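# Unplug the clipped cord from the power strip

## Task

Pull out the plug of the cord that the wire clip on the power strip holds. Afterwards the plug must sit away from the wire clip, and neither gripper may be left holding any other loose object.

## Robot and tools

Robot: two arms, left_arm and right_arm, each with a parallel two-finger gripper and a wrist camera. Measured base origins in the scene frame: left_arm at (+0.009, +0.312, 0) m, yawed slightly, quat_wxyz (+1.000, 0, 0, +0.020); right_arm at (+0.015, -0.245, 0) m, quat_wxyz (+1.000, 0, 0, -0.002). A camera stand is fixed behind the arms.

Frames: the scene frame has its origin at table-top height, halfway between the nominal bases, +x out over the table, +z up, +y toward left_arm (arm names do not match image left/right). Every hand pose, velocity, target and wrist-camera pose is reported in that arm's own base frame; the table and fixed cameras use the scene frame. Gripper fingers point along the gripper's +z and close along its y. end_effector_position is the spot between the pads, roughly 1 cm short of the fingertips. Reported poses can be off by a few centimetres, more when reaching far.

Motion numbers: a row is 14 numbers, each in [-1, 1]: dx, dy, dz, rx, ry, rz, opening for left_arm, then the same seven for right_arm. Both arms always appear. The six pose numbers are an offset, not a pose: they are measured along that arm's base axes from its "Hand target" as it stood when the action or move began, with rotation about the Hand target position. Scale: 1.0 = 0.6 m or 180 degrees; rx, ry, rz form a single rotation vector. Sending the same offset twice moves twice. All zeros re-requests the current Hand target. Opening is absolute: +1 fully open (0.094 m), -1 closed; writing 0 is a real command, so repeat the present opening to keep a gripper unchanged.

Tools:
- execute_actions(actions, cameras): actions is a list of actions; each action is a table of up to 15 rows of 14 numbers, one row per 1/30 s step, all rows counted from the same start pose; a short table repeats its last row. Images appear only if actions is empty or cameras names some ("all", or names cam_high, cam_low, cam_left_wrist, cam_right_wrist). An unknown camera name invalidates the call.
- move(target, speed, blend, opening_speed, grip_force, blocking, cameras): target is one 14-number row or a list of up to 15 rows, each an offset from the same starting Hand targets (not from the previous row). Straight-line paths, all ending together, at least 0.5 s, capped at 10 s. speed in m/s, 0.002 to 2.9 (default 0.25), rotation up to twice that in rad/s, one value or one per target. blend in metres rounds corners; 0 stops at each. opening_speed is per second on the -1..+1 scale, minimum 0.2. grip_force is newtons per pad, 10 to 50, one value or one per arm, and persists; lower force closes slower. blocking=false returns after about 0.5 s while the move continues. No collision avoidance. The result adds a "move:" line: done, off_target, moving, held or fault, plus limits such as paced (pose clipped) or held (steps withheld).
- wait(seconds 0 to 10): let the scene run holding last commands.
- stop(): brakes a running move.
- zoom_image(camera, region [x0, y0, x1, y1] in pixels, max 504x504): closer view of the newest image from that camera.
- read_manual(section): licence texts only.
- finished_scene(scene): ends the current scene, giving its number; nothing else may follow in that reply.

Results: end_effector_position (m) and end_effector_quat_wxyz per arm in its base frame; Hand target (the commanded pose after clipping, basis for the next offsets); Tool commands; grip_measured (finger opening on the command scale, can read ~2.5 mm wide when empty and narrower than a squeezed part); grip_effort_nm (motor effort, negative closing, has offsets, not a pad force); joint positions, joint velocities (may read "within noise"), joint torques (include gravity; joints 1-3 wrap at ±28 N m); step readings for execute_actions calls; MOTOR HOT at 75 °C, and an OVER-TEMPERATURE FAULT at 90 °C folds that arm away for good.

Behaviour: orientation commands are clipped to 40 degrees from the current measured one each step. Grippers often rest a few centimetres short of the target from friction and weight; a following command (even zeros) asks again, or send the remaining gap. A blocked arm keeps pushing until commanded back past its gripper. Avoid passing near an arm's own base; go around. Near-straight arms overshoot speed.

Gripping: the squeeze jumps to the force limit once commanded well below the contact reading; close slowly on fragile items. To release, command an opening clearly above grip_measured.

Cameras: cam_high and cam_low are fixed (672x504, pinhole with radial distortion); wrist cameras are fisheye. Calibration may be off by a few degrees and millimetres.

Avoid: dropping or releasing moving objects, fast impacts, hard pushes on fixed or heavy items, anything leaving the table, arms or grippers touching each other or gripping the other's fingers, strain on a wrist camera cable, and long holding or stretching that heats motors. Objects may occasionally be nudged by outside pushes. Before finishing, open the gripper so nothing remains held, and check the plug is out and away from the clip.

Each tool is called as name(argument=value, ...), one argument or row to a line, values as JSON.

## Session

execute_actions(
  actions=[],
)

Scene clock: 0.00 s.
left_arm: end_effector_position=(+0.1994, +0.0615, +0.1172) grip_measured=+1.000 grip_effort_nm=n/a end_effector_quat_wxyz=(+0.523, -0.359, +0.773, +0.022) | right_arm: end_effector_position=(+0.3406, +0.0614, +0.0786) grip_measured=+1.000 grip_effort_nm=n/a end_effector_quat_wxyz=(+0.505, -0.180, +0.845, +0.000)
Joint positions: left_arm=[-0.234 0.158 0.23 -0.661 -0.622 -0.763 0.094] | right_arm=[0.148 1.264 0.292 0.458 -0.053 -0.24 0.094]
Joint velocities: within noise
Joint torques (N m): no reading
Heat: left arm: 33 °C; right arm: 31 °C.
Hand target: left_arm +0.1992, +0.0627, +0.1224; +0.529, -0.360, +0.768, +0.022 | right_arm +0.3417, +0.0617, +0.0814; +0.507, -0.179, +0.843, +0.000
Tool commands: left_gripper/opening=+1.0 right_gripper/opening=+1.0

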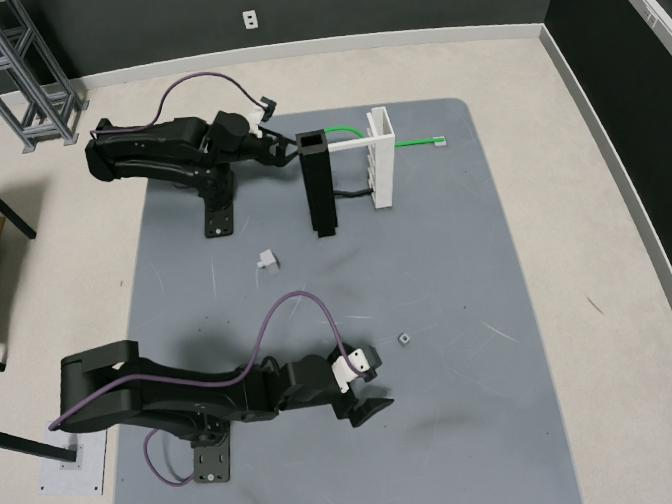

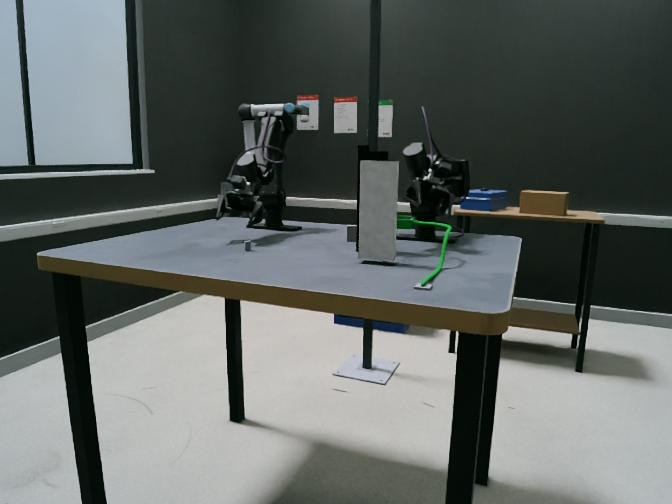

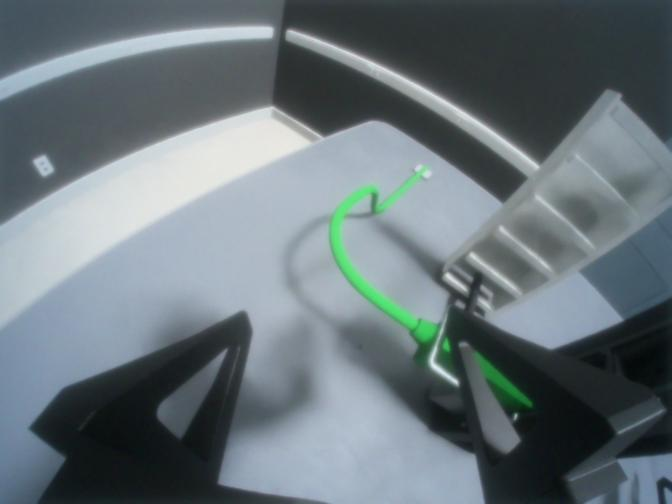

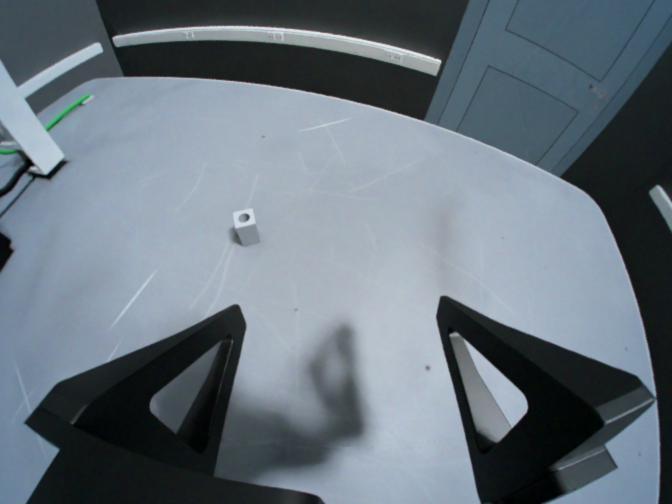

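zoom_image(
  camera="cam_high",
  region=[250, 80, 470, 245],
)

zoom_image(
  camera="cam_low",
  region=[300, 120, 500, 300],
)

zoom_image(
  camera="cam_left_wrist",
  region=[300, 90, 672, 504],
)

Scaled by 2.291.

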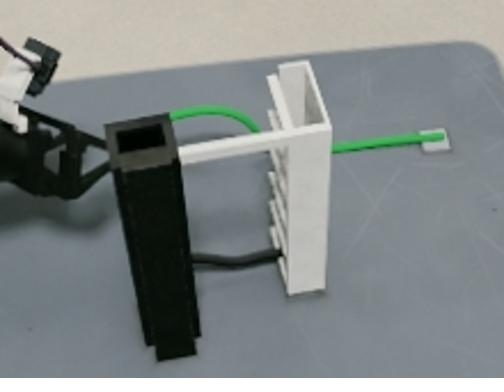

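Scaled by 2.520.

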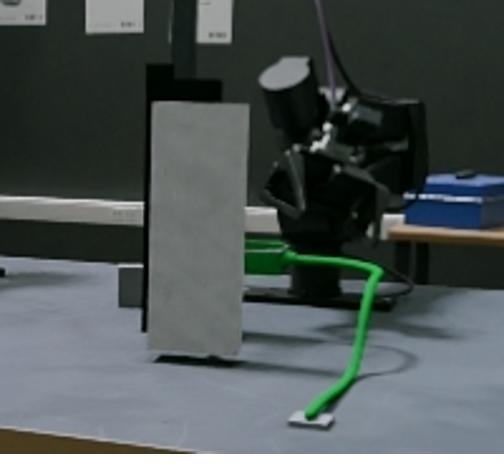

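Scaled by 1.217 from the camera's 672x504 image, which has a finer 960x720 frame.

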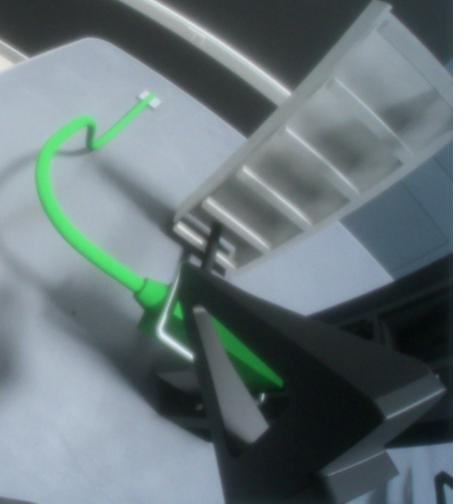

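move(
  target=[-0.06, -0.02, 0.15, 0, 0, 0, 1.0, 0, 0, 0, 0, 0, 0, 1.0],
  speed=0.1,
  cameras=["cam_high", "cam_left_wrist"],
)

Scene clock: 26.37 s.
left_arm: end_effector_position=(+0.1627, +0.0472, +0.2010) grip_measured=+1.000 grip_effort_nm=0.00 end_effector_quat_wxyz=(+0.514, -0.358, +0.780, +0.018) | right_arm: end_effector_position=(+0.3406, +0.0614, +0.0786) grip_measured=+1.000 grip_effort_nm=-0.03 end_effector_quat_wxyz=(+0.505, -0.180, +0.845, +0.000)
Joint positions: left_arm=[-0.9 0.458 0.697 -1.447 -1.042 -1.55 0.094] | right_arm=[0.148 1.264 0.292 0.458 -0.053 -0.24 0.094]
Joint torques (N m): left_arm=[-0.5 3.07 8.8 1 -0.97 -0.14] | right_arm=[-0.02 -3.66 7.3 1.72 0.01 0]
Heat: left arm: 38 °C; right arm: 32 °C.
Hand target: left_arm +0.1632, +0.0507, +0.2124; +0.529, -0.360, +0.768, +0.022 | right_arm +0.3417, +0.0617, +0.0814; +0.507, -0.179, +0.843, +0.000
Off the commanded pose: left_arm 0.012 m, 2 deg | right_arm 0.003 m, 0 deg.
move: off_target (left_arm)
camera_calibration:
cam_left_wrist: T_world_to_cam=[[0.601611, -0.75604, 0.257813, -0.110685], [-0.554869, -0.627714, -0.545981, 0.266634], [0.574616, 0.185416, -0.797143, 0.15739], [0, 0, 0, 1]] pos_world=[0.124098, 0.054505, 0.299576]
Images, in order (width x height): cam_high 672x504, cam_left_wrist 672x504.

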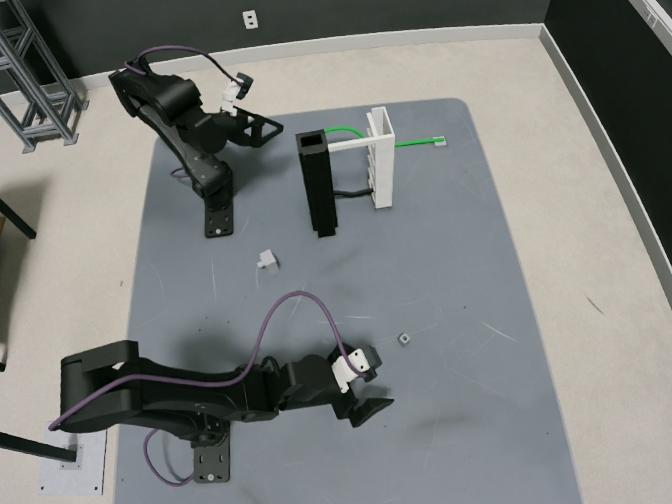

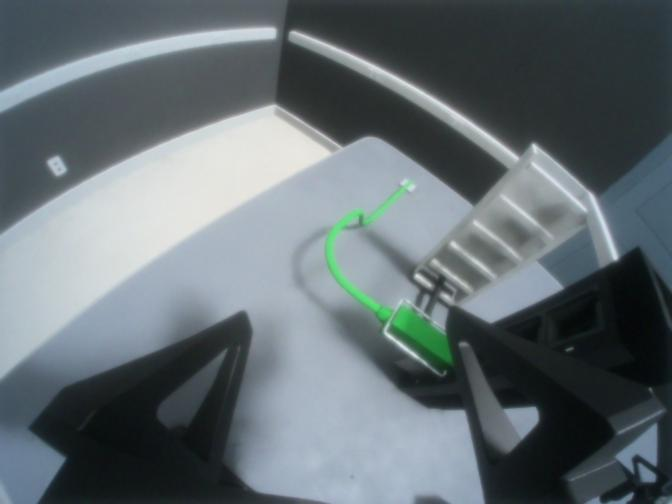

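zoom_image(
  camera="cam_left_wrist",
  region=[300, 130, 672, 450],
)

Scaled by 1.355 from the camera's 672x504 image, which has a finer 960x720 frame.

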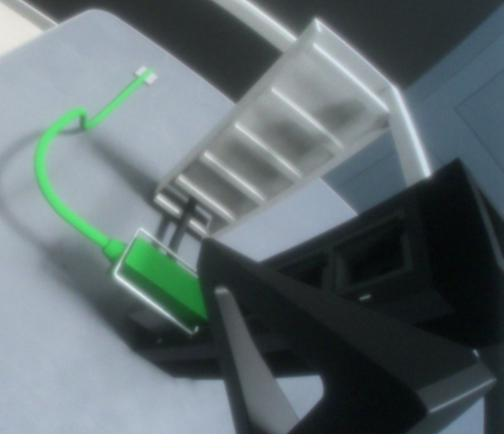

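move(
  target=[0.0, 0.1155, -0.02, 0.1064, 0.0497, -0.2487, 1.0, 0, 0, 0, 0, 0, 0, 1.0],
  speed=0.15,
  cameras=["cam_high", "cam_left_wrist"],
)

Scene clock: 73.53 s.
left_arm: end_effector_position=(+0.1598, +0.1177, +0.1880) grip_measured=+1.000 grip_effort_nm=-0.01 end_effector_quat_wxyz=(+0.471, +0.048, +0.880, -0.034) | right_arm: end_effector_position=(+0.3406, +0.0614, +0.0786) grip_measured=+1.000 grip_effort_nm=-0.03 end_effector_quat_wxyz=(+0.505, -0.180, +0.845, +0.000)
Joint positions: left_arm=[1.485 1.052 0.851 -1.429 0.983 1.625 0.094] | right_arm=[0.148 1.264 0.292 0.458 -0.053 -0.24 0.094]
Joint torques (N m): left_arm=[0.43 -1.46 9.06 0.38 1.03 0.14] | right_arm=[-0.03 -3.66 7.3 1.72 0.01 0]
Heat: left arm: 38 °C; right arm: 33 °C.
Hand target: left_arm +0.1632, +0.1199, +0.2003; +0.489, +0.051, +0.871, -0.028 | right_arm +0.3417, +0.0617, +0.0814; +0.507, -0.179, +0.843, +0.000
Off the commanded pose: left_arm 0.013 m, 2 deg | right_arm 0.003 m, 0 deg.
move: off_target (left_arm)
camera_calibration:
cam_left_wrist: T_world_to_cam=[[-0.108898, -0.991485, -0.0714126, 0.150791], [-0.847039, 0.130151, -0.515349, 0.25397], [0.520255, 0.00436892, -0.854, 0.17629], [0, 0, 0, 1]] pos_world=[0.139828, 0.115682, 0.292203]
Images, in order (width x height): cam_high 672x504, cam_left_wrist 672x504.

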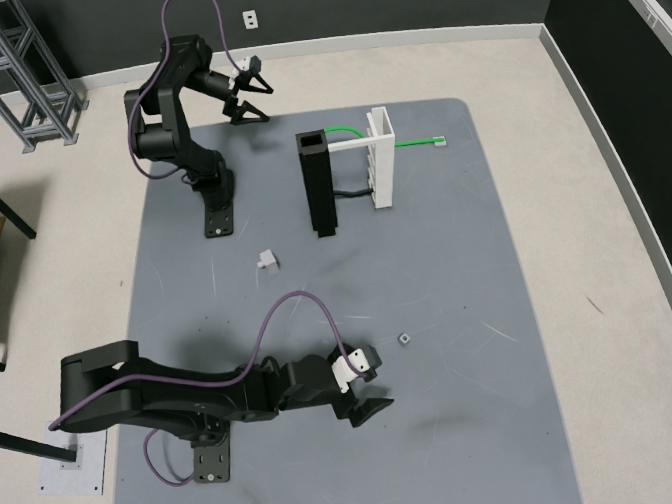

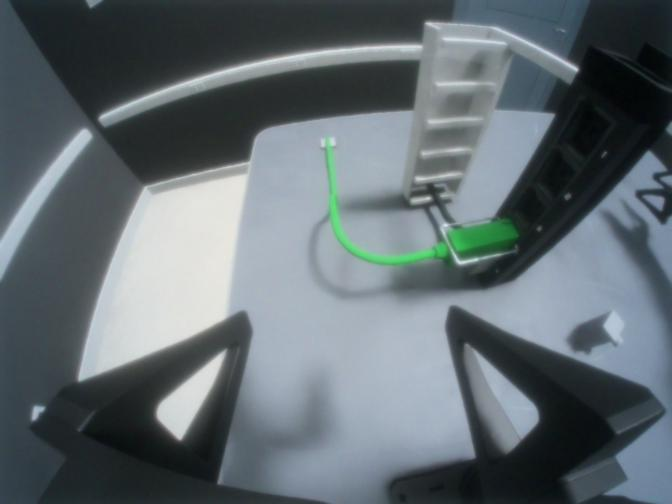

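zoom_image(
  camera="cam_left_wrist",
  region=[400, 180, 560, 300],
)

zoom_image(
  camera="cam_left_wrist",
  region=[380, 20, 672, 380],
)

Scaled by 3.150 from the camera's 672x504 image, which has a finer 960x720 frame.

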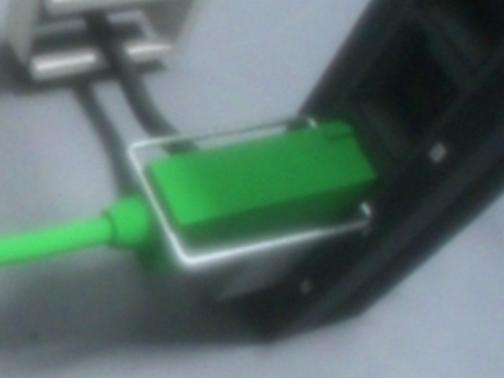

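Scaled by 1.400 from the camera's 672x504 image, which has a finer 960x720 frame.

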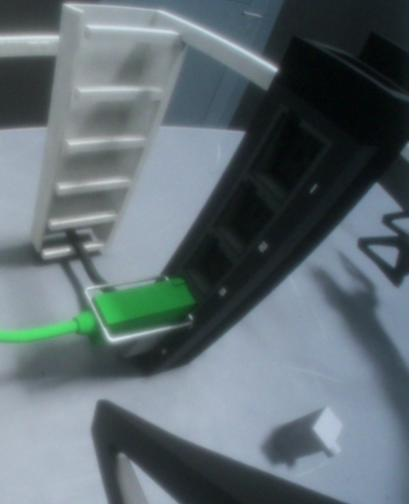

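move(
  target=[0.06, -0.05, -0.07, -0.4795, 0.0184, 0.1012, -1.0, 0, 0, 0, 0, 0, 0, 1.0],
  speed=0.15,
  cameras=["cam_high", "cam_left_wrist"],
)

Scene clock: 199.07 s.
left_arm: end_effector_position=(+0.1969, +0.0891, +0.1561) grip_measured=-0.986 grip_effort_nm=-0.76 end_effector_quat_wxyz=(+0.360, -0.419, +0.636, -0.538) | right_arm: end_effector_position=(+0.3406, +0.0614, +0.0786) grip_measured=+1.000 grip_effort_nm=-0.03 end_effector_quat_wxyz=(+0.505, -0.180, +0.845, +0.000)
Joint positions: left_arm=[1.36 1.542 0.66 -1.536 1.324 0.87 0.001] | right_arm=[0.148 1.264 0.292 0.458 -0.053 -0.24 0.094]
Joint torques (N m): left_arm=[-0.49 -3.7 3.89 -0.45 0.79 0.07] | right_arm=[-0.02 -3.66 7.3 1.72 0 0]
Heat: left arm: 39 °C; right arm: 35 °C.
Hand target: left_arm +0.1992, +0.0900, +0.1583; +0.367, -0.422, +0.626, -0.544 | right_arm +0.3417, +0.0617, +0.0814; +0.507, -0.179, +0.843, +0.000
Off the commanded pose: left_arm 0.003 m, 2 deg | right_arm 0.003 m, 0 deg.
move: done
camera_calibration:
cam_left_wrist: T_world_to_cam=[[0.167338, -0.151656, 0.974166, -0.168144], [-0.746117, -0.665361, 0.0245825, 0.23948], [0.644444, -0.730955, -0.224493, 0.0726736], [0, 0, 0, 1]] pos_world=[0.159982, 0.186962, 0.174228]
Images, in order (width x height): cam_high 672x504, cam_left_wrist 672x504.

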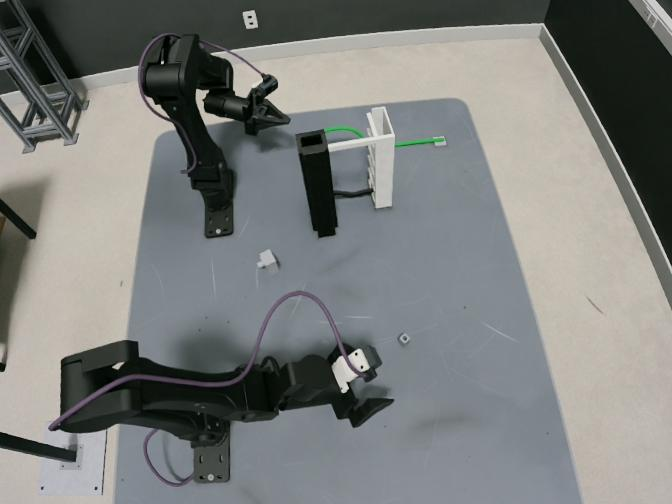

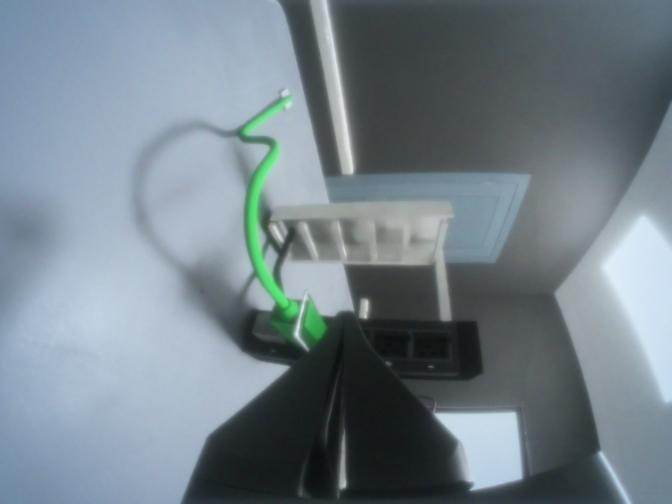

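zoom_image(
  camera="cam_left_wrist",
  region=[220, 180, 480, 400],
)

zoom_image(
  camera="cam_left_wrist",
  region=[230, 270, 350, 370],
)

Scaled by 1.938 from the camera's 672x504 image, which has a finer 960x720 frame.

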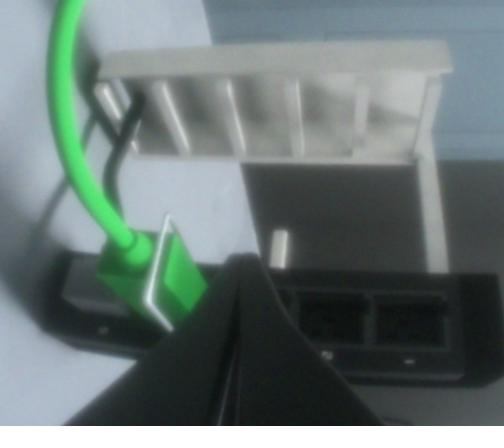

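Scaled by 4.200 from the camera's 672x504 image, which has a finer 960x720 frame.

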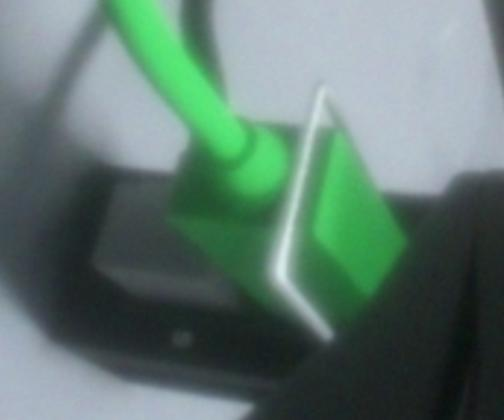

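move(
  target=[-0.0017, -0.0917, -0.0938, 0, 0, 0, -1.0, 0, 0, 0, 0, 0, 0, 1.0],
  speed=0.12,
  cameras=["cam_left_wrist"],
)

zoom_image(
  camera="cam_left_wrist",
  region=[220, 240, 400, 400],
)

Scene clock: 217.50 s.
left_arm: end_effector_position=(+0.1953, +0.0330, +0.0989) grip_measured=-0.986 grip_effort_nm=-0.75 end_effector_quat_wxyz=(+0.345, -0.432, +0.625, -0.551) | right_arm: end_effector_position=(+0.3406, +0.0614, +0.0786) grip_measured=+1.000 grip_effort_nm=-0.03 end_effector_quat_wxyz=(+0.505, -0.180, +0.845, +0.000)
Joint positions: left_arm=[1.264 1.439 0.32 -1.018 1.385 0.528 0.001] | right_arm=[0.148 1.264 0.292 0.458 -0.053 -0.24 0.094]
Joint torques (N m): left_arm=[-0.49 -4.31 3.22 0.19 0.94 0.09] | right_arm=[-0.02 -3.66 7.31 1.72 0 0]
Heat: left arm: 36 °C; right arm: 35 °C.
Hand target: left_arm +0.1982, +0.0349, +0.1021; +0.367, -0.422, +0.626, -0.544 | right_arm +0.3417, +0.0617, +0.0814; +0.507, -0.179, +0.843, +0.000
Off the commanded pose: left_arm 0.005 m, 3 deg | right_arm 0.003 m, 0 deg.
move: off_target (left_arm)
camera_calibration:
cam_left_wrist: T_world_to_cam=[[0.181907, -0.101741, 0.978038, -0.125578], [-0.745697, -0.662622, 0.0697638, 0.197603], [0.640972, -0.742011, -0.196404, 0.0181037], [0, 0, 0, 1]] pos_world=[0.158592, 0.131593, 0.11259]
Images, in order (width x height): cam_left_wrist 672x504.

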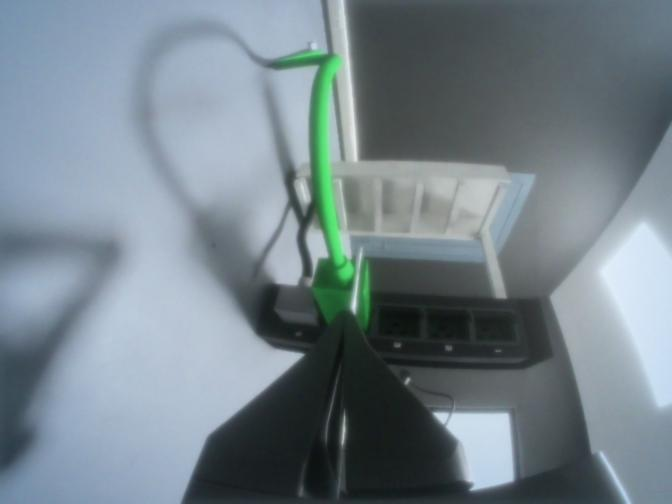

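Scaled by 2.800 from the camera's 672x504 image, which has a finer 960x720 frame.

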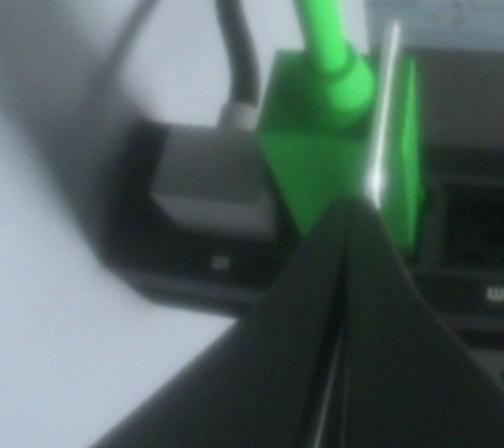

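move(
  target=[0.0067, -0.02, -0.0055, 0, 0, 0, -1.0, 0, 0, 0, 0, 0, 0, 1.0],
  speed=0.05,
  cameras=["cam_left_wrist"],
)

zoom_image(
  camera="cam_left_wrist",
  region=[260, 220, 420, 360],
)

Scene clock: 241.33 s.
left_arm: end_effector_position=(+0.2003, +0.0235, +0.0952) grip_measured=-0.986 grip_effort_nm=-0.75 end_effector_quat_wxyz=(+0.349, -0.434, +0.626, -0.546) | right_arm: end_effector_position=(+0.3406, +0.0614, +0.0786) grip_measured=+1.000 grip_effort_nm=-0.03 end_effector_quat_wxyz=(+0.505, -0.180, +0.845, +0.000)
Joint positions: left_arm=[1.188 1.168 0.202 -0.689 1.409 0.049 0.001] | right_arm=[0.148 1.264 0.292 0.458 -0.053 -0.24 0.094]
Joint torques (N m): left_arm=[-0.49 -2.74 4.51 0.78 0.97 0.08] | right_arm=[-0.02 -3.67 7.3 1.72 0 0.01]
Heat: left arm: 35 °C; right arm: 36 °C.
Hand target: left_arm +0.2022, +0.0229, +0.0988; +0.367, -0.422, +0.626, -0.544 | right_arm +0.3417, +0.0617, +0.0814; +0.507, -0.179, +0.843, +0.000
Off the commanded pose: left_arm 0.004 m, 2 deg | right_arm 0.003 m, 0 deg.
move: done
camera_calibration:
cam_left_wrist: T_world_to_cam=[[0.183516, -0.109943, 0.976849, -0.123843], [-0.7398, -0.669815, 0.0635961, 0.194803], [0.647316, -0.734344, -0.204258, 0.00642285], [0, 0, 0, 1]] pos_world=[0.162685, 0.121583, 0.1099]
Images, in order (width x height): cam_left_wrist 672x504.

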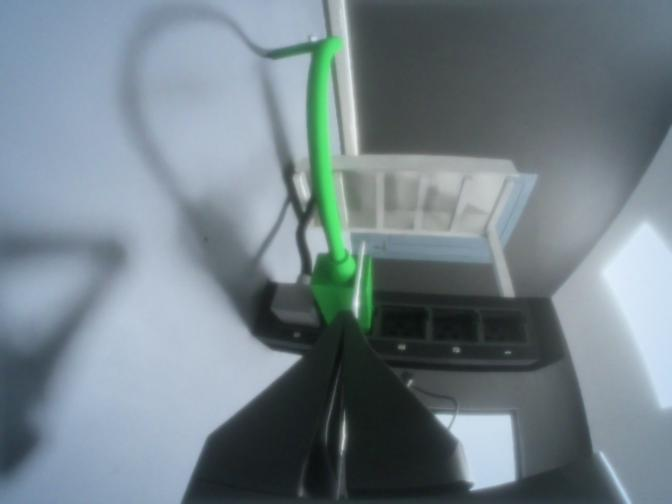

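Scaled by 3.150 from the camera's 672x504 image, which has a finer 960x720 frame.

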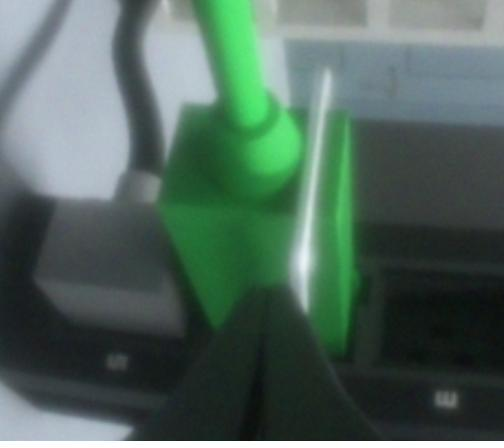

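move(
  target=[0.015, 0.0, -0.0067, 0, 0, 0, -1.0, 0, 0, 0, 0, 0, 0, 1.0],
  speed=0.05,
  cameras=["cam_left_wrist"],
)

zoom_image(
  camera="cam_left_wrist",
  region=[260, 220, 420, 360],
)

Scene clock: 263.30 s.
left_arm: end_effector_position=(+0.2106, +0.0246, +0.0939) grip_measured=-0.986 grip_effort_nm=-0.76 end_effector_quat_wxyz=(+0.356, -0.433, +0.622, -0.547) | right_arm: end_effector_position=(+0.3406, +0.0614, +0.0786) grip_measured=+1.000 grip_effort_nm=-0.03 end_effector_quat_wxyz=(+0.505, -0.180, +0.845, +0.000)
Joint positions: left_arm=[1.101 0.949 0.067 -0.182 1.4 -0.544 0.001] | right_arm=[0.148 1.264 0.292 0.458 -0.053 -0.24 0.094]
Joint torques (N m): left_arm=[-0.49 -1.69 5.5 1.44 0.66 0.08] | right_arm=[-0.02 -3.67 7.3 1.72 0 0]
Heat: left arm: 35 °C; right arm: 36 °C.
Hand target: left_arm +0.2112, +0.0229, +0.0947; +0.367, -0.422, +0.626, -0.544 | right_arm +0.3417, +0.0617, +0.0814; +0.507, -0.179, +0.843, +0.000
Off the commanded pose: left_arm 0.002 m, 2 deg | right_arm 0.003 m, 0 deg.
move: done
camera_calibration:
cam_left_wrist: T_world_to_cam=[[0.171928, -0.109505, 0.979004, -0.122088], [-0.73396, -0.67711, 0.0531573, 0.203329], [0.657072, -0.727689, -0.196787, -0.00265231], [0, 0, 0, 1]] pos_world=[0.171968, 0.122377, 0.108194]
Images, in order (width x height): cam_left_wrist 672x504.

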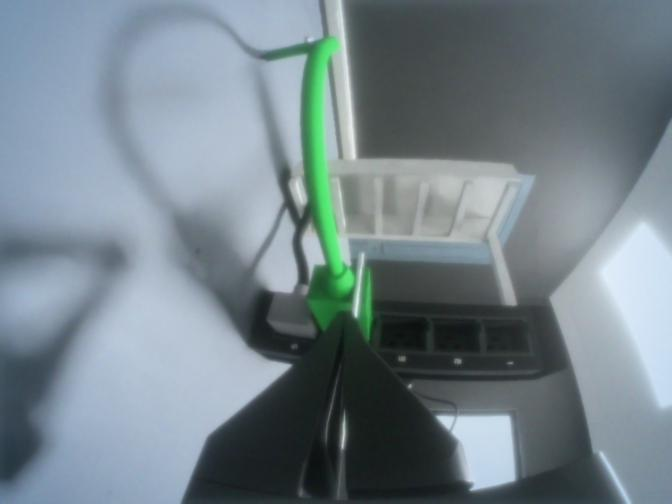

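Scaled by 3.150 from the camera's 672x504 image, which has a finer 960x720 frame.

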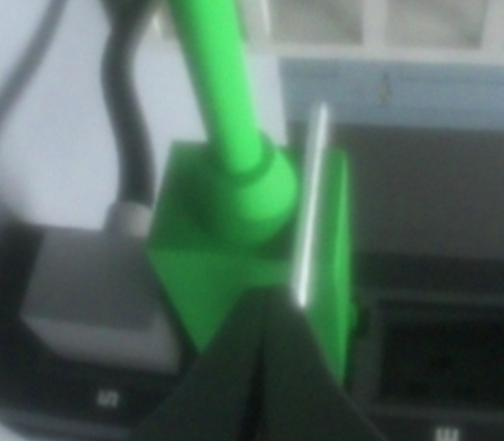

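move(
  target=[
    [0.0085, -0.0045, -0.002, 0, 0, 0, -1.0, 0, 0, 0, 0, 0, 0, 1.0],
    [0.0085, -0.0045, 0.0125, 0, 0, 0, -1.0, 0, 0, 0, 0, 0, 0, 1.0],
  ],
  speed=0.04,
  cameras=["cam_left_wrist"],
)

zoom_image(
  camera="cam_left_wrist",
  region=[260, 220, 420, 360],
)

Scene clock: 269.77 s.
left_arm: end_effector_position=(+0.2161, +0.0213, +0.1005) grip_measured=-0.986 grip_effort_nm=-0.76 end_effector_quat_wxyz=(+0.365, -0.427, +0.623, -0.544) | right_arm: end_effector_position=(+0.3406, +0.0614, +0.0786) grip_measured=+1.000 grip_effort_nm=-0.03 end_effector_quat_wxyz=(+0.505, -0.180, +0.845, +0.000)
Joint positions: left_arm=[1.039 0.795 -0.003 0.05 1.363 -0.844 0.001] | right_arm=[0.148 1.264 0.292 0.458 -0.053 -0.24 0.094]
Joint torques (N m): left_arm=[-0.49 -0.99 7.19 1.37 0.49 0.04] | right_arm=[-0.02 -3.67 7.3 1.72 0.01 0]
Heat: left arm: 36 °C; right arm: 36 °C.
Hand target: left_arm +0.2164, +0.0202, +0.1023; +0.367, -0.422, +0.626, -0.544 | right_arm +0.3417, +0.0617, +0.0814; +0.507, -0.179, +0.843, +0.000
Off the commanded pose: left_arm 0.002 m, 1 deg | right_arm 0.003 m, 0 deg.
move: done
camera_calibration:
cam_left_wrist: T_world_to_cam=[[0.157115, -0.124582, 0.979691, -0.126435], [-0.731703, -0.680929, 0.0307545, 0.206573], [0.663269, -0.721675, -0.198141, -0.00865417], [0, 0, 0, 1]] pos_world=[0.176755, 0.118665, 0.1158]
Images, in order (width x height): cam_left_wrist 672x504.

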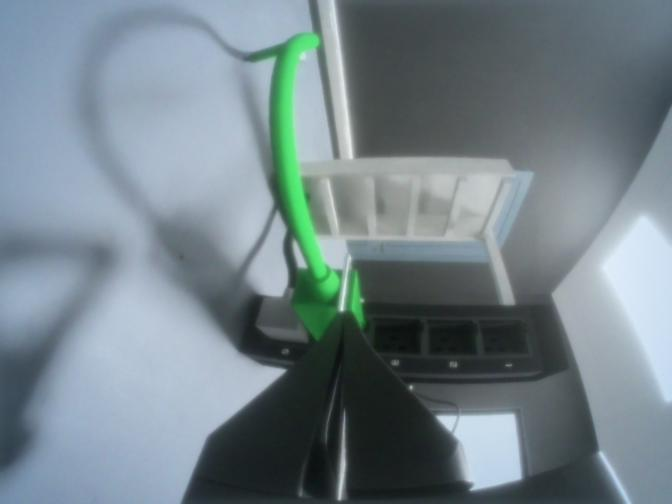

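Scaled by 3.150 from the camera's 672x504 image, which has a finer 960x720 frame.

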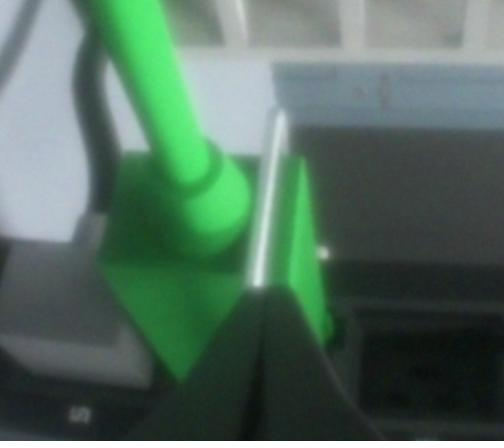

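move(
  target=[0.0, 0.0, 0.0833, 0, 0, 0, -1.0, 0, 0, 0, 0, 0, 0, 1.0],
  speed=0.06,
  cameras=["cam_left_wrist"],
)

zoom_image(
  camera="cam_left_wrist",
  region=[220, 220, 400, 380],
)

Scene clock: 310.77 s.
left_arm: end_effector_position=(+0.2151, +0.0182, +0.1429) grip_measured=-0.986 grip_effort_nm=-0.76 end_effector_quat_wxyz=(+0.358, -0.433, +0.619, -0.548) | right_arm: end_effector_position=(+0.3406, +0.0614, +0.0786) grip_measured=+1.000 grip_effort_nm=-0.03 end_effector_quat_wxyz=(+0.505, -0.180, +0.845, +0.000)
Joint positions: left_arm=[1.033 0.576 0.152 -0.323 1.36 -0.867 0.001] | right_arm=[0.148 1.264 0.292 0.458 -0.053 -0.24 0.094]
Joint torques (N m): left_arm=[-0.06 0.96 10.39 1.35 0.49 0.18] | right_arm=[-0.01 -3.66 7.3 1.72 0 0]
Heat: left arm: 36 °C; right arm: 36 °C.
Hand target: left_arm +0.2163, +0.0202, +0.1523; +0.367, -0.422, +0.626, -0.544 | right_arm +0.3417, +0.0617, +0.0814; +0.507, -0.179, +0.843, +0.000
Off the commanded pose: left_arm 0.010 m, 2 deg | right_arm 0.003 m, 0 deg.
move: done
camera_calibration:
cam_left_wrist: T_world_to_cam=[[0.1664, -0.105634, 0.980384, -0.170654], [-0.731886, -0.679516, 0.0510066, 0.199532], [0.660798, -0.726017, -0.190384, -0.00231579], [0, 0, 0, 1]] pos_world=[0.175962, 0.115877, 0.156688]
Images, in order (width x height): cam_left_wrist 672x504.

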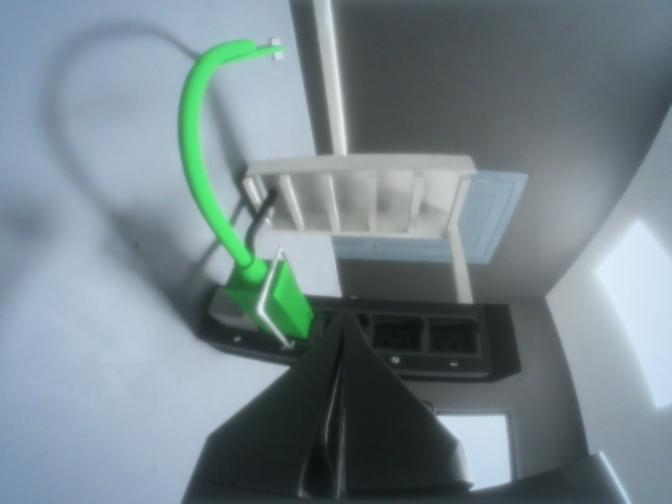

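Scaled by 2.800 from the camera's 672x504 image, which has a finer 960x720 frame.

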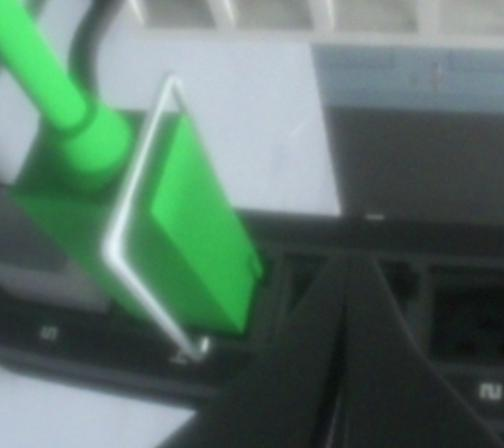

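move(
  target=[
    [-0.0188, 0.0163, -0.0122, 0, 0, -0.03, -1.0, 0, 0, 0, 0, 0, 0, 1.0],
    [-0.0188, 0.0163, -0.1088, 0, 0, -0.04, -1.0, 0, 0, 0, 0, 0, 0, 1.0],
    [0.0103, -0.0162, -0.108, 0, 0, -0.0444, -1.0, 0, 0, 0, 0, 0, 0, 1.0],
  ],
  speed=[0.08, 0.08, 0.03],
  blend=[0.01, 0.003, 0],
  cameras=["cam_left_wrist"],
)

zoom_image(
  camera="cam_left_wrist",
  region=[240, 220, 400, 360],
)

Scene clock: 338.47 s.
left_arm: end_effector_position=(+0.2219, +0.0121, +0.0856) grip_measured=-0.986 grip_effort_nm=-0.76 end_effector_quat_wxyz=(+0.314, -0.389, +0.651, -0.571) | right_arm: end_effector_position=(+0.3406, +0.0614, +0.0786) grip_measured=+1.000 grip_effort_nm=-0.03 end_effector_quat_wxyz=(+0.505, -0.180, +0.845, +0.000)
Joint positions: left_arm=[0.975 1.212 0.125 -0.07 1.407 -0.456 0.001] | right_arm=[0.148 1.264 0.292 0.458 -0.053 -0.24 0.094]
Joint torques (N m): left_arm=[-0.49 -3.34 4.59 1.36 0.71 0.05] | right_arm=[-0.01 -3.67 7.3 1.72 0 0]
Heat: left arm: 41 °C; right arm: 36 °C.
Hand target: left_arm +0.2225, +0.0105, +0.0874; +0.328, -0.377, +0.653, -0.568 | right_arm +0.3417, +0.0617, +0.0814; +0.507, -0.179, +0.843, +0.000
Off the commanded pose: left_arm 0.003 m, 2 deg | right_arm 0.003 m, 0 deg.
move: done
camera_calibration:
cam_left_wrist: T_world_to_cam=[[0.158083, -0.128256, 0.979061, -0.114065], [-0.822412, -0.565859, 0.0586633, 0.221427], [0.546487, -0.814465, -0.194932, 0.00463999], [0, 0, 0, 1]] pos_world=[0.1976, 0.114446, 0.0995911]
Images, in order (width x height): cam_left_wrist 672x504.

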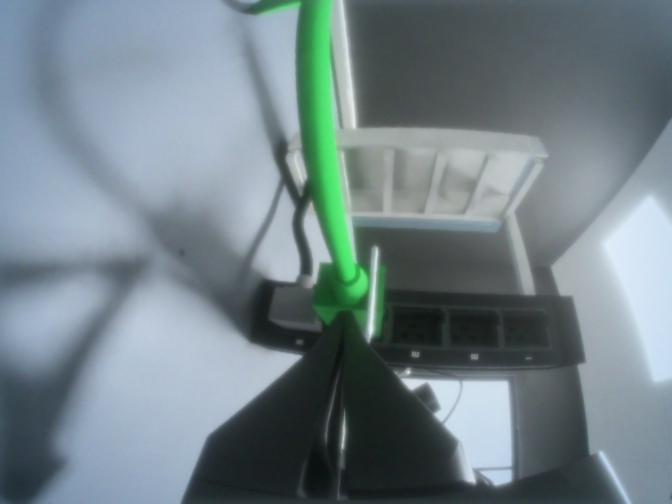

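Scaled by 3.150 from the camera's 672x504 image, which has a finer 960x720 frame.

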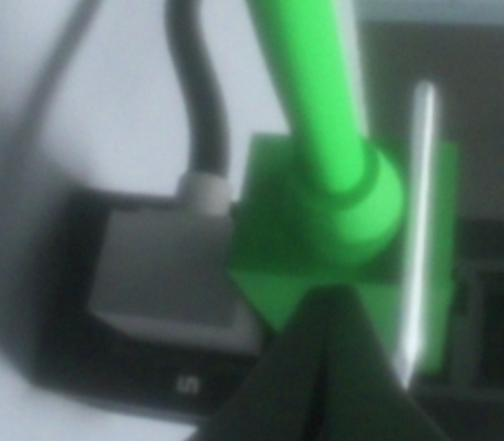

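move(
  target=[0.0, 0.0, 0.027, 0, 0, 0, -1.0, 0, 0, 0, 0, 0, 0, 1.0],
  speed=0.03,
  cameras=["cam_left_wrist"],
)

zoom_image(
  camera="cam_left_wrist",
  region=[240, 220, 400, 360],
)

Scene clock: 346.10 s.
left_arm: end_effector_position=(+0.2227, +0.0138, +0.0951) grip_measured=-0.986 grip_effort_nm=-0.75 end_effector_quat_wxyz=(+0.322, -0.396, +0.654, -0.558) | right_arm: end_effector_position=(+0.3406, +0.0614, +0.0786) grip_measured=+1.000 grip_effort_nm=-0.03 end_effector_quat_wxyz=(+0.505, -0.180, +0.845, +0.000)
Joint positions: left_arm=[0.97 1.071 0.125 -0.111 1.375 -0.544 0.001] | right_arm=[0.148 1.264 0.292 0.458 -0.053 -0.24 0.094]
Joint torques (N m): left_arm=[-0.53 -2.93 6.43 1.18 1 0.08] | right_arm=[-0.02 -3.66 7.3 1.72 0.01 0]
Heat: left arm: 39 °C; right arm: 36 °C.
Hand target: left_arm +0.2225, +0.0104, +0.1036; +0.328, -0.377, +0.653, -0.568 | right_arm +0.3417, +0.0617, +0.0814; +0.507, -0.179, +0.843, +0.000
Off the commanded pose: left_arm 0.009 m, 2 deg | right_arm 0.003 m, 0 deg.
move: done
camera_calibration:
cam_left_wrist: T_world_to_cam=[[0.170564, -0.14784, 0.974192, -0.125276], [-0.808762, -0.585769, 0.0527058, 0.220214], [0.56286, -0.79688, -0.219479, 0.00583376], [0, 0, 0, 1]] pos_world=[0.196185, 0.115122, 0.111717]
Images, in order (width x height): cam_left_wrist 672x504.

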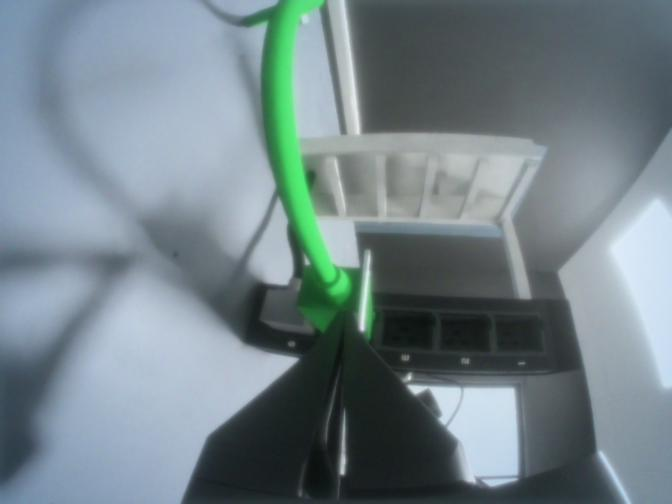

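Scaled by 3.150 from the camera's 672x504 image, which has a finer 960x720 frame.

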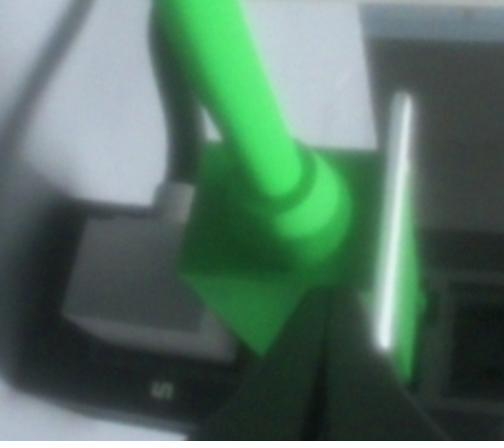

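move(
  target=[0.003, -0.006, 0.04, 0, 0, 0, -1.0, 0, 0, 0, 0, 0, 0, 1.0],
  speed=0.04,
  cameras=["cam_left_wrist"],
)

zoom_image(
  camera="cam_left_wrist",
  region=[220, 220, 400, 380],
)

Scene clock: 352.97 s.
left_arm: end_effector_position=(+0.2223, +0.0064, +0.1148) grip_measured=-0.986 grip_effort_nm=-0.76 end_effector_quat_wxyz=(+0.319, -0.397, +0.650, -0.564) | right_arm: end_effector_position=(+0.3406, +0.0614, +0.0786) grip_measured=+1.000 grip_effort_nm=-0.03 end_effector_quat_wxyz=(+0.505, -0.180, +0.845, +0.000)
Joint positions: left_arm=[0.939 0.878 0.133 -0.179 1.368 -0.692 0.001] | right_arm=[0.148 1.264 0.292 0.458 -0.053 -0.24 0.094]
Joint torques (N m): left_arm=[-0.46 -1.77 9.43 1.23 0.83 0.05] | right_arm=[-0.02 -3.66 7.3 1.72 0.01 0]
Heat: left arm: 38 °C; right arm: 36 °C.
Hand target: left_arm +0.2243, +0.0069, +0.1277; +0.328, -0.377, +0.653, -0.568 | right_arm +0.3417, +0.0617, +0.0814; +0.507, -0.179, +0.843, +0.000
Off the commanded pose: left_arm 0.013 m, 3 deg | right_arm 0.003 m, 0 deg.
move: off_target (left_arm)
camera_calibration:
cam_left_wrist: T_world_to_cam=[[0.16945, -0.132366, 0.976609, -0.145662], [-0.809951, -0.583267, 0.0614795, 0.213829], [0.561486, -0.801423, -0.206045, 0.00336188], [0, 0, 0, 1]] pos_world=[0.195986, 0.108133, 0.129802]
Images, in order (width x height): cam_left_wrist 672x504.

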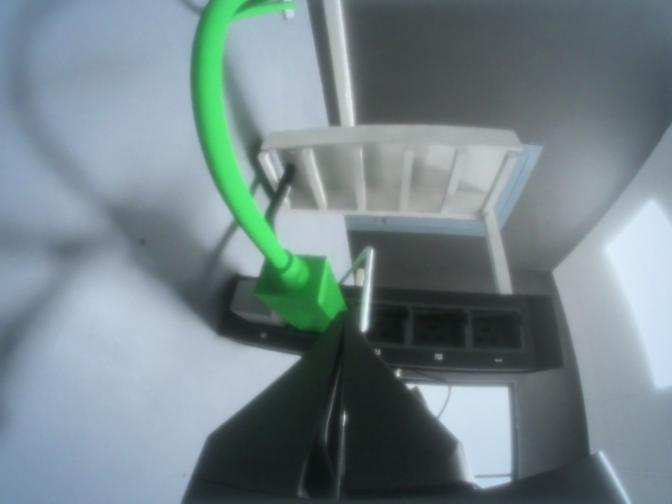

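Scaled by 2.800 from the camera's 672x504 image, which has a finer 960x720 frame.

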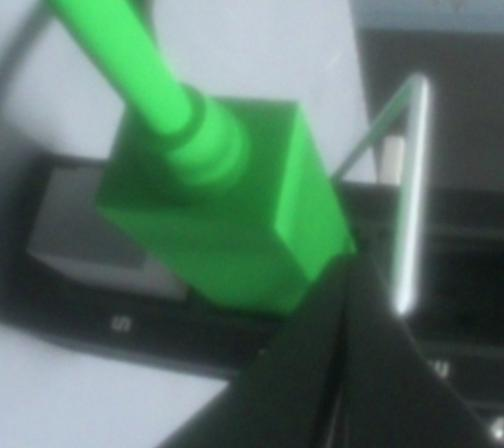

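move(
  target=[
    [0.0125, -0.0075, 0.0143, 0, 0, 0, -1.0, 0, 0, 0, 0, 0, 0, 1.0],
    [0.0125, -0.0275, 0.0243, 0, 0, 0, -1.0, 0, 0, 0, 0, 0, 0, 1.0],
  ],
  speed=0.04,
  blend=[0.005, 0],
  cameras=["cam_left_wrist"],
)

zoom_image(
  camera="cam_left_wrist",
  region=[220, 220, 400, 380],
)

Scene clock: 368.10 s.
left_arm: end_effector_position=(+0.2318, -0.0084, +0.1417) grip_measured=-0.986 grip_effort_nm=-0.76 end_effector_quat_wxyz=(+0.319, -0.388, +0.650, -0.571) | right_arm: end_effector_position=(+0.3406, +0.0614, +0.0786) grip_measured=+1.000 grip_effort_nm=-0.03 end_effector_quat_wxyz=(+0.505, -0.180, +0.845, +0.000)
Joint positions: left_arm=[0.799 0.657 0.112 0.005 1.284 -1.077 0.001] | right_arm=[0.148 1.264 0.292 0.458 -0.053 -0.24 0.094]
Joint torques (N m): left_arm=[-0.5 -0.87 6.83 1.83 0.32 0.04] | right_arm=[-0.01 -3.66 7.3 1.72 0 0]
Heat: left arm: 39 °C; right arm: 37 °C.
Hand target: left_arm +0.2318, -0.0096, +0.1422; +0.328, -0.378, +0.653, -0.568 | right_arm +0.3417, +0.0617, +0.0814; +0.507, -0.179, +0.843, +0.000
Off the commanded pose: left_arm 0.001 m, 2 deg | right_arm 0.003 m, 0 deg.
move: done
camera_calibration:
cam_left_wrist: T_world_to_cam=[[0.151273, -0.132632, 0.979554, -0.171667], [-0.820654, -0.569263, 0.0496555, 0.215404], [0.551038, -0.811387, -0.194959, -0.00753265], [0, 0, 0, 1]] pos_world=[0.206892, 0.0937414, 0.155993]
Images, in order (width x height): cam_left_wrist 672x504.

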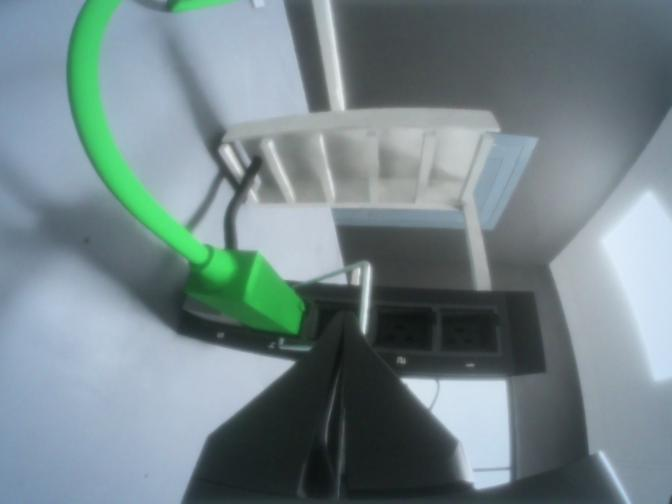

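Scaled by 2.800 from the camera's 672x504 image, which has a finer 960x720 frame.

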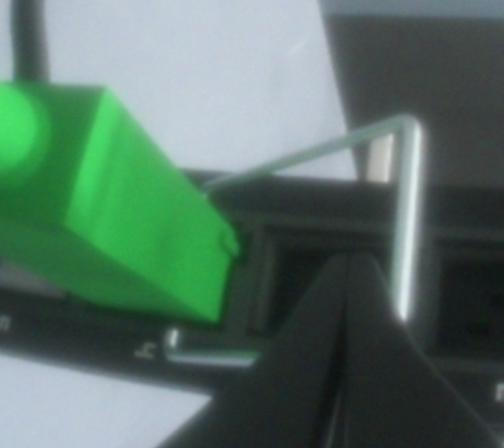

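move(
  target=[0.0, -0.018, 0.003, 0, 0, 0, -1.0, 0, 0, 0, 0, 0, 0, 1.0],
  speed=0.03,
  cameras=["cam_left_wrist"],
)

zoom_image(
  camera="cam_left_wrist",
  region=[220, 220, 400, 380],
)

Scene clock: 372.93 s.
left_arm: end_effector_position=(+0.2318, -0.0192, +0.1428) grip_measured=-0.986 grip_effort_nm=-0.76 end_effector_quat_wxyz=(+0.318, -0.389, +0.650, -0.570) | right_arm: end_effector_position=(+0.3406, +0.0614, +0.0786) grip_measured=+1.000 grip_effort_nm=-0.03 end_effector_quat_wxyz=(+0.505, -0.180, +0.845, +0.000)
Joint positions: left_arm=[0.726 0.55 0.082 0.027 1.217 -1.183 0.001] | right_arm=[0.148 1.264 0.292 0.458 -0.053 -0.24 0.094]
Joint torques (N m): left_arm=[-0.51 -0.5 7.05 1.93 0.26 0.05] | right_arm=[-0.02 -3.66 7.28 1.72 0.01 0]
Heat: left arm: 39 °C; right arm: 37 °C.
Hand target: left_arm +0.2318, -0.0204, +0.1440; +0.328, -0.377, +0.653, -0.568 | right_arm +0.3417, +0.0617, +0.0814; +0.507, -0.179, +0.843, +0.000
Off the commanded pose: left_arm 0.002 m, 2 deg | right_arm 0.003 m, 0 deg.
move: done
camera_calibration:
cam_left_wrist: T_world_to_cam=[[0.154092, -0.132466, 0.979137, -0.174792], [-0.819796, -0.570303, 0.0518599, 0.208677], [0.551535, -0.810683, -0.196474, -0.0159298], [0, 0, 0, 1]] pos_world=[0.206792, 0.0829409, 0.157194]
Images, in order (width x height): cam_left_wrist 672x504.

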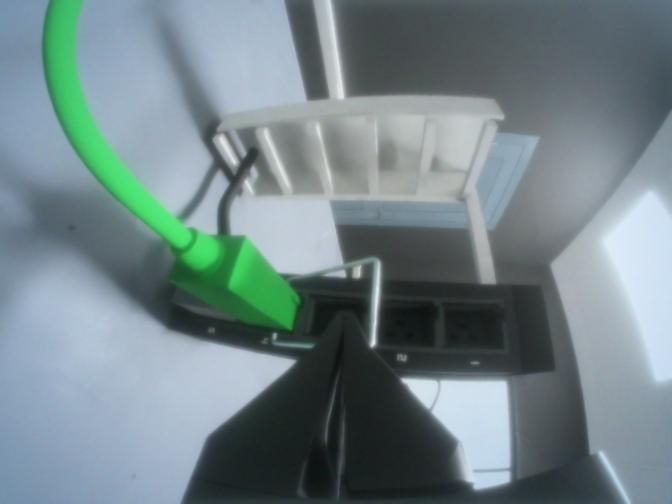

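Scaled by 2.800 from the camera's 672x504 image, which has a finer 960x720 frame.

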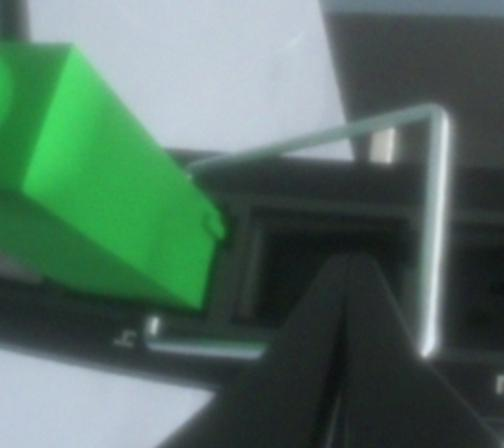

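move(
  target=[-0.02, 0.05, 0.01, 0, 0, 0, -1.0, 0, 0, 0, 0, 0, 0, 1.0],
  speed=0.06,
  cameras=["cam_left_wrist"],
)

zoom_image(
  camera="cam_left_wrist",
  region=[200, 220, 440, 400],
)

Scene clock: 378.33 s.
left_arm: end_effector_position=(+0.2189, +0.0066, +0.1385) grip_measured=-0.986 grip_effort_nm=-0.75 end_effector_quat_wxyz=(+0.318, -0.394, +0.651, -0.566) | right_arm: end_effector_position=(+0.3406, +0.0614, +0.0786) grip_measured=+1.000 grip_effort_nm=-0.03 end_effector_quat_wxyz=(+0.505, -0.180, +0.845, +0.000)
Joint positions: left_arm=[0.966 0.837 0.248 -0.478 1.389 -0.544 0.001] | right_arm=[0.148 1.264 0.292 0.458 -0.053 -0.24 0.094]
Joint torques (N m): left_arm=[0.62 -0.39 9.68 1.09 0.88 0.2] | right_arm=[-0.02 -3.66 7.3 1.72 0.01 0]
Heat: left arm: 38 °C; right arm: 37 °C.
Hand target: left_arm +0.2198, +0.0096, +0.1500; +0.328, -0.378, +0.653, -0.568 | right_arm +0.3417, +0.0617, +0.0814; +0.507, -0.179, +0.843, +0.000
Off the commanded pose: left_arm 0.012 m, 2 deg | right_arm 0.003 m, 0 deg.
move: off_target (left_arm)
camera_calibration:
cam_left_wrist: T_world_to_cam=[[0.164895, -0.134434, 0.977107, -0.167187], [-0.81497, -0.576573, 0.0582056, 0.211258], [0.555549, -0.80591, -0.204634, 0.0114229], [0, 0, 0, 1]] pos_world=[0.193391, 0.108536, 0.153401]
Images, in order (width x height): cam_left_wrist 672x504.

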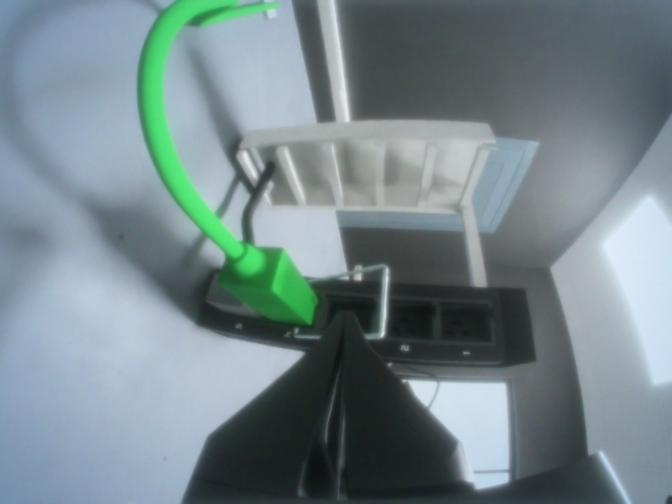

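Scaled by 2.100 from the camera's 672x504 image, which has a finer 960x720 frame.

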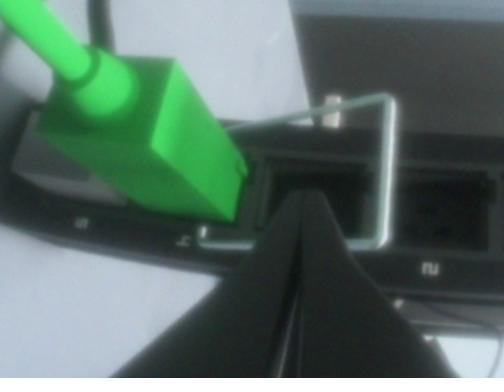

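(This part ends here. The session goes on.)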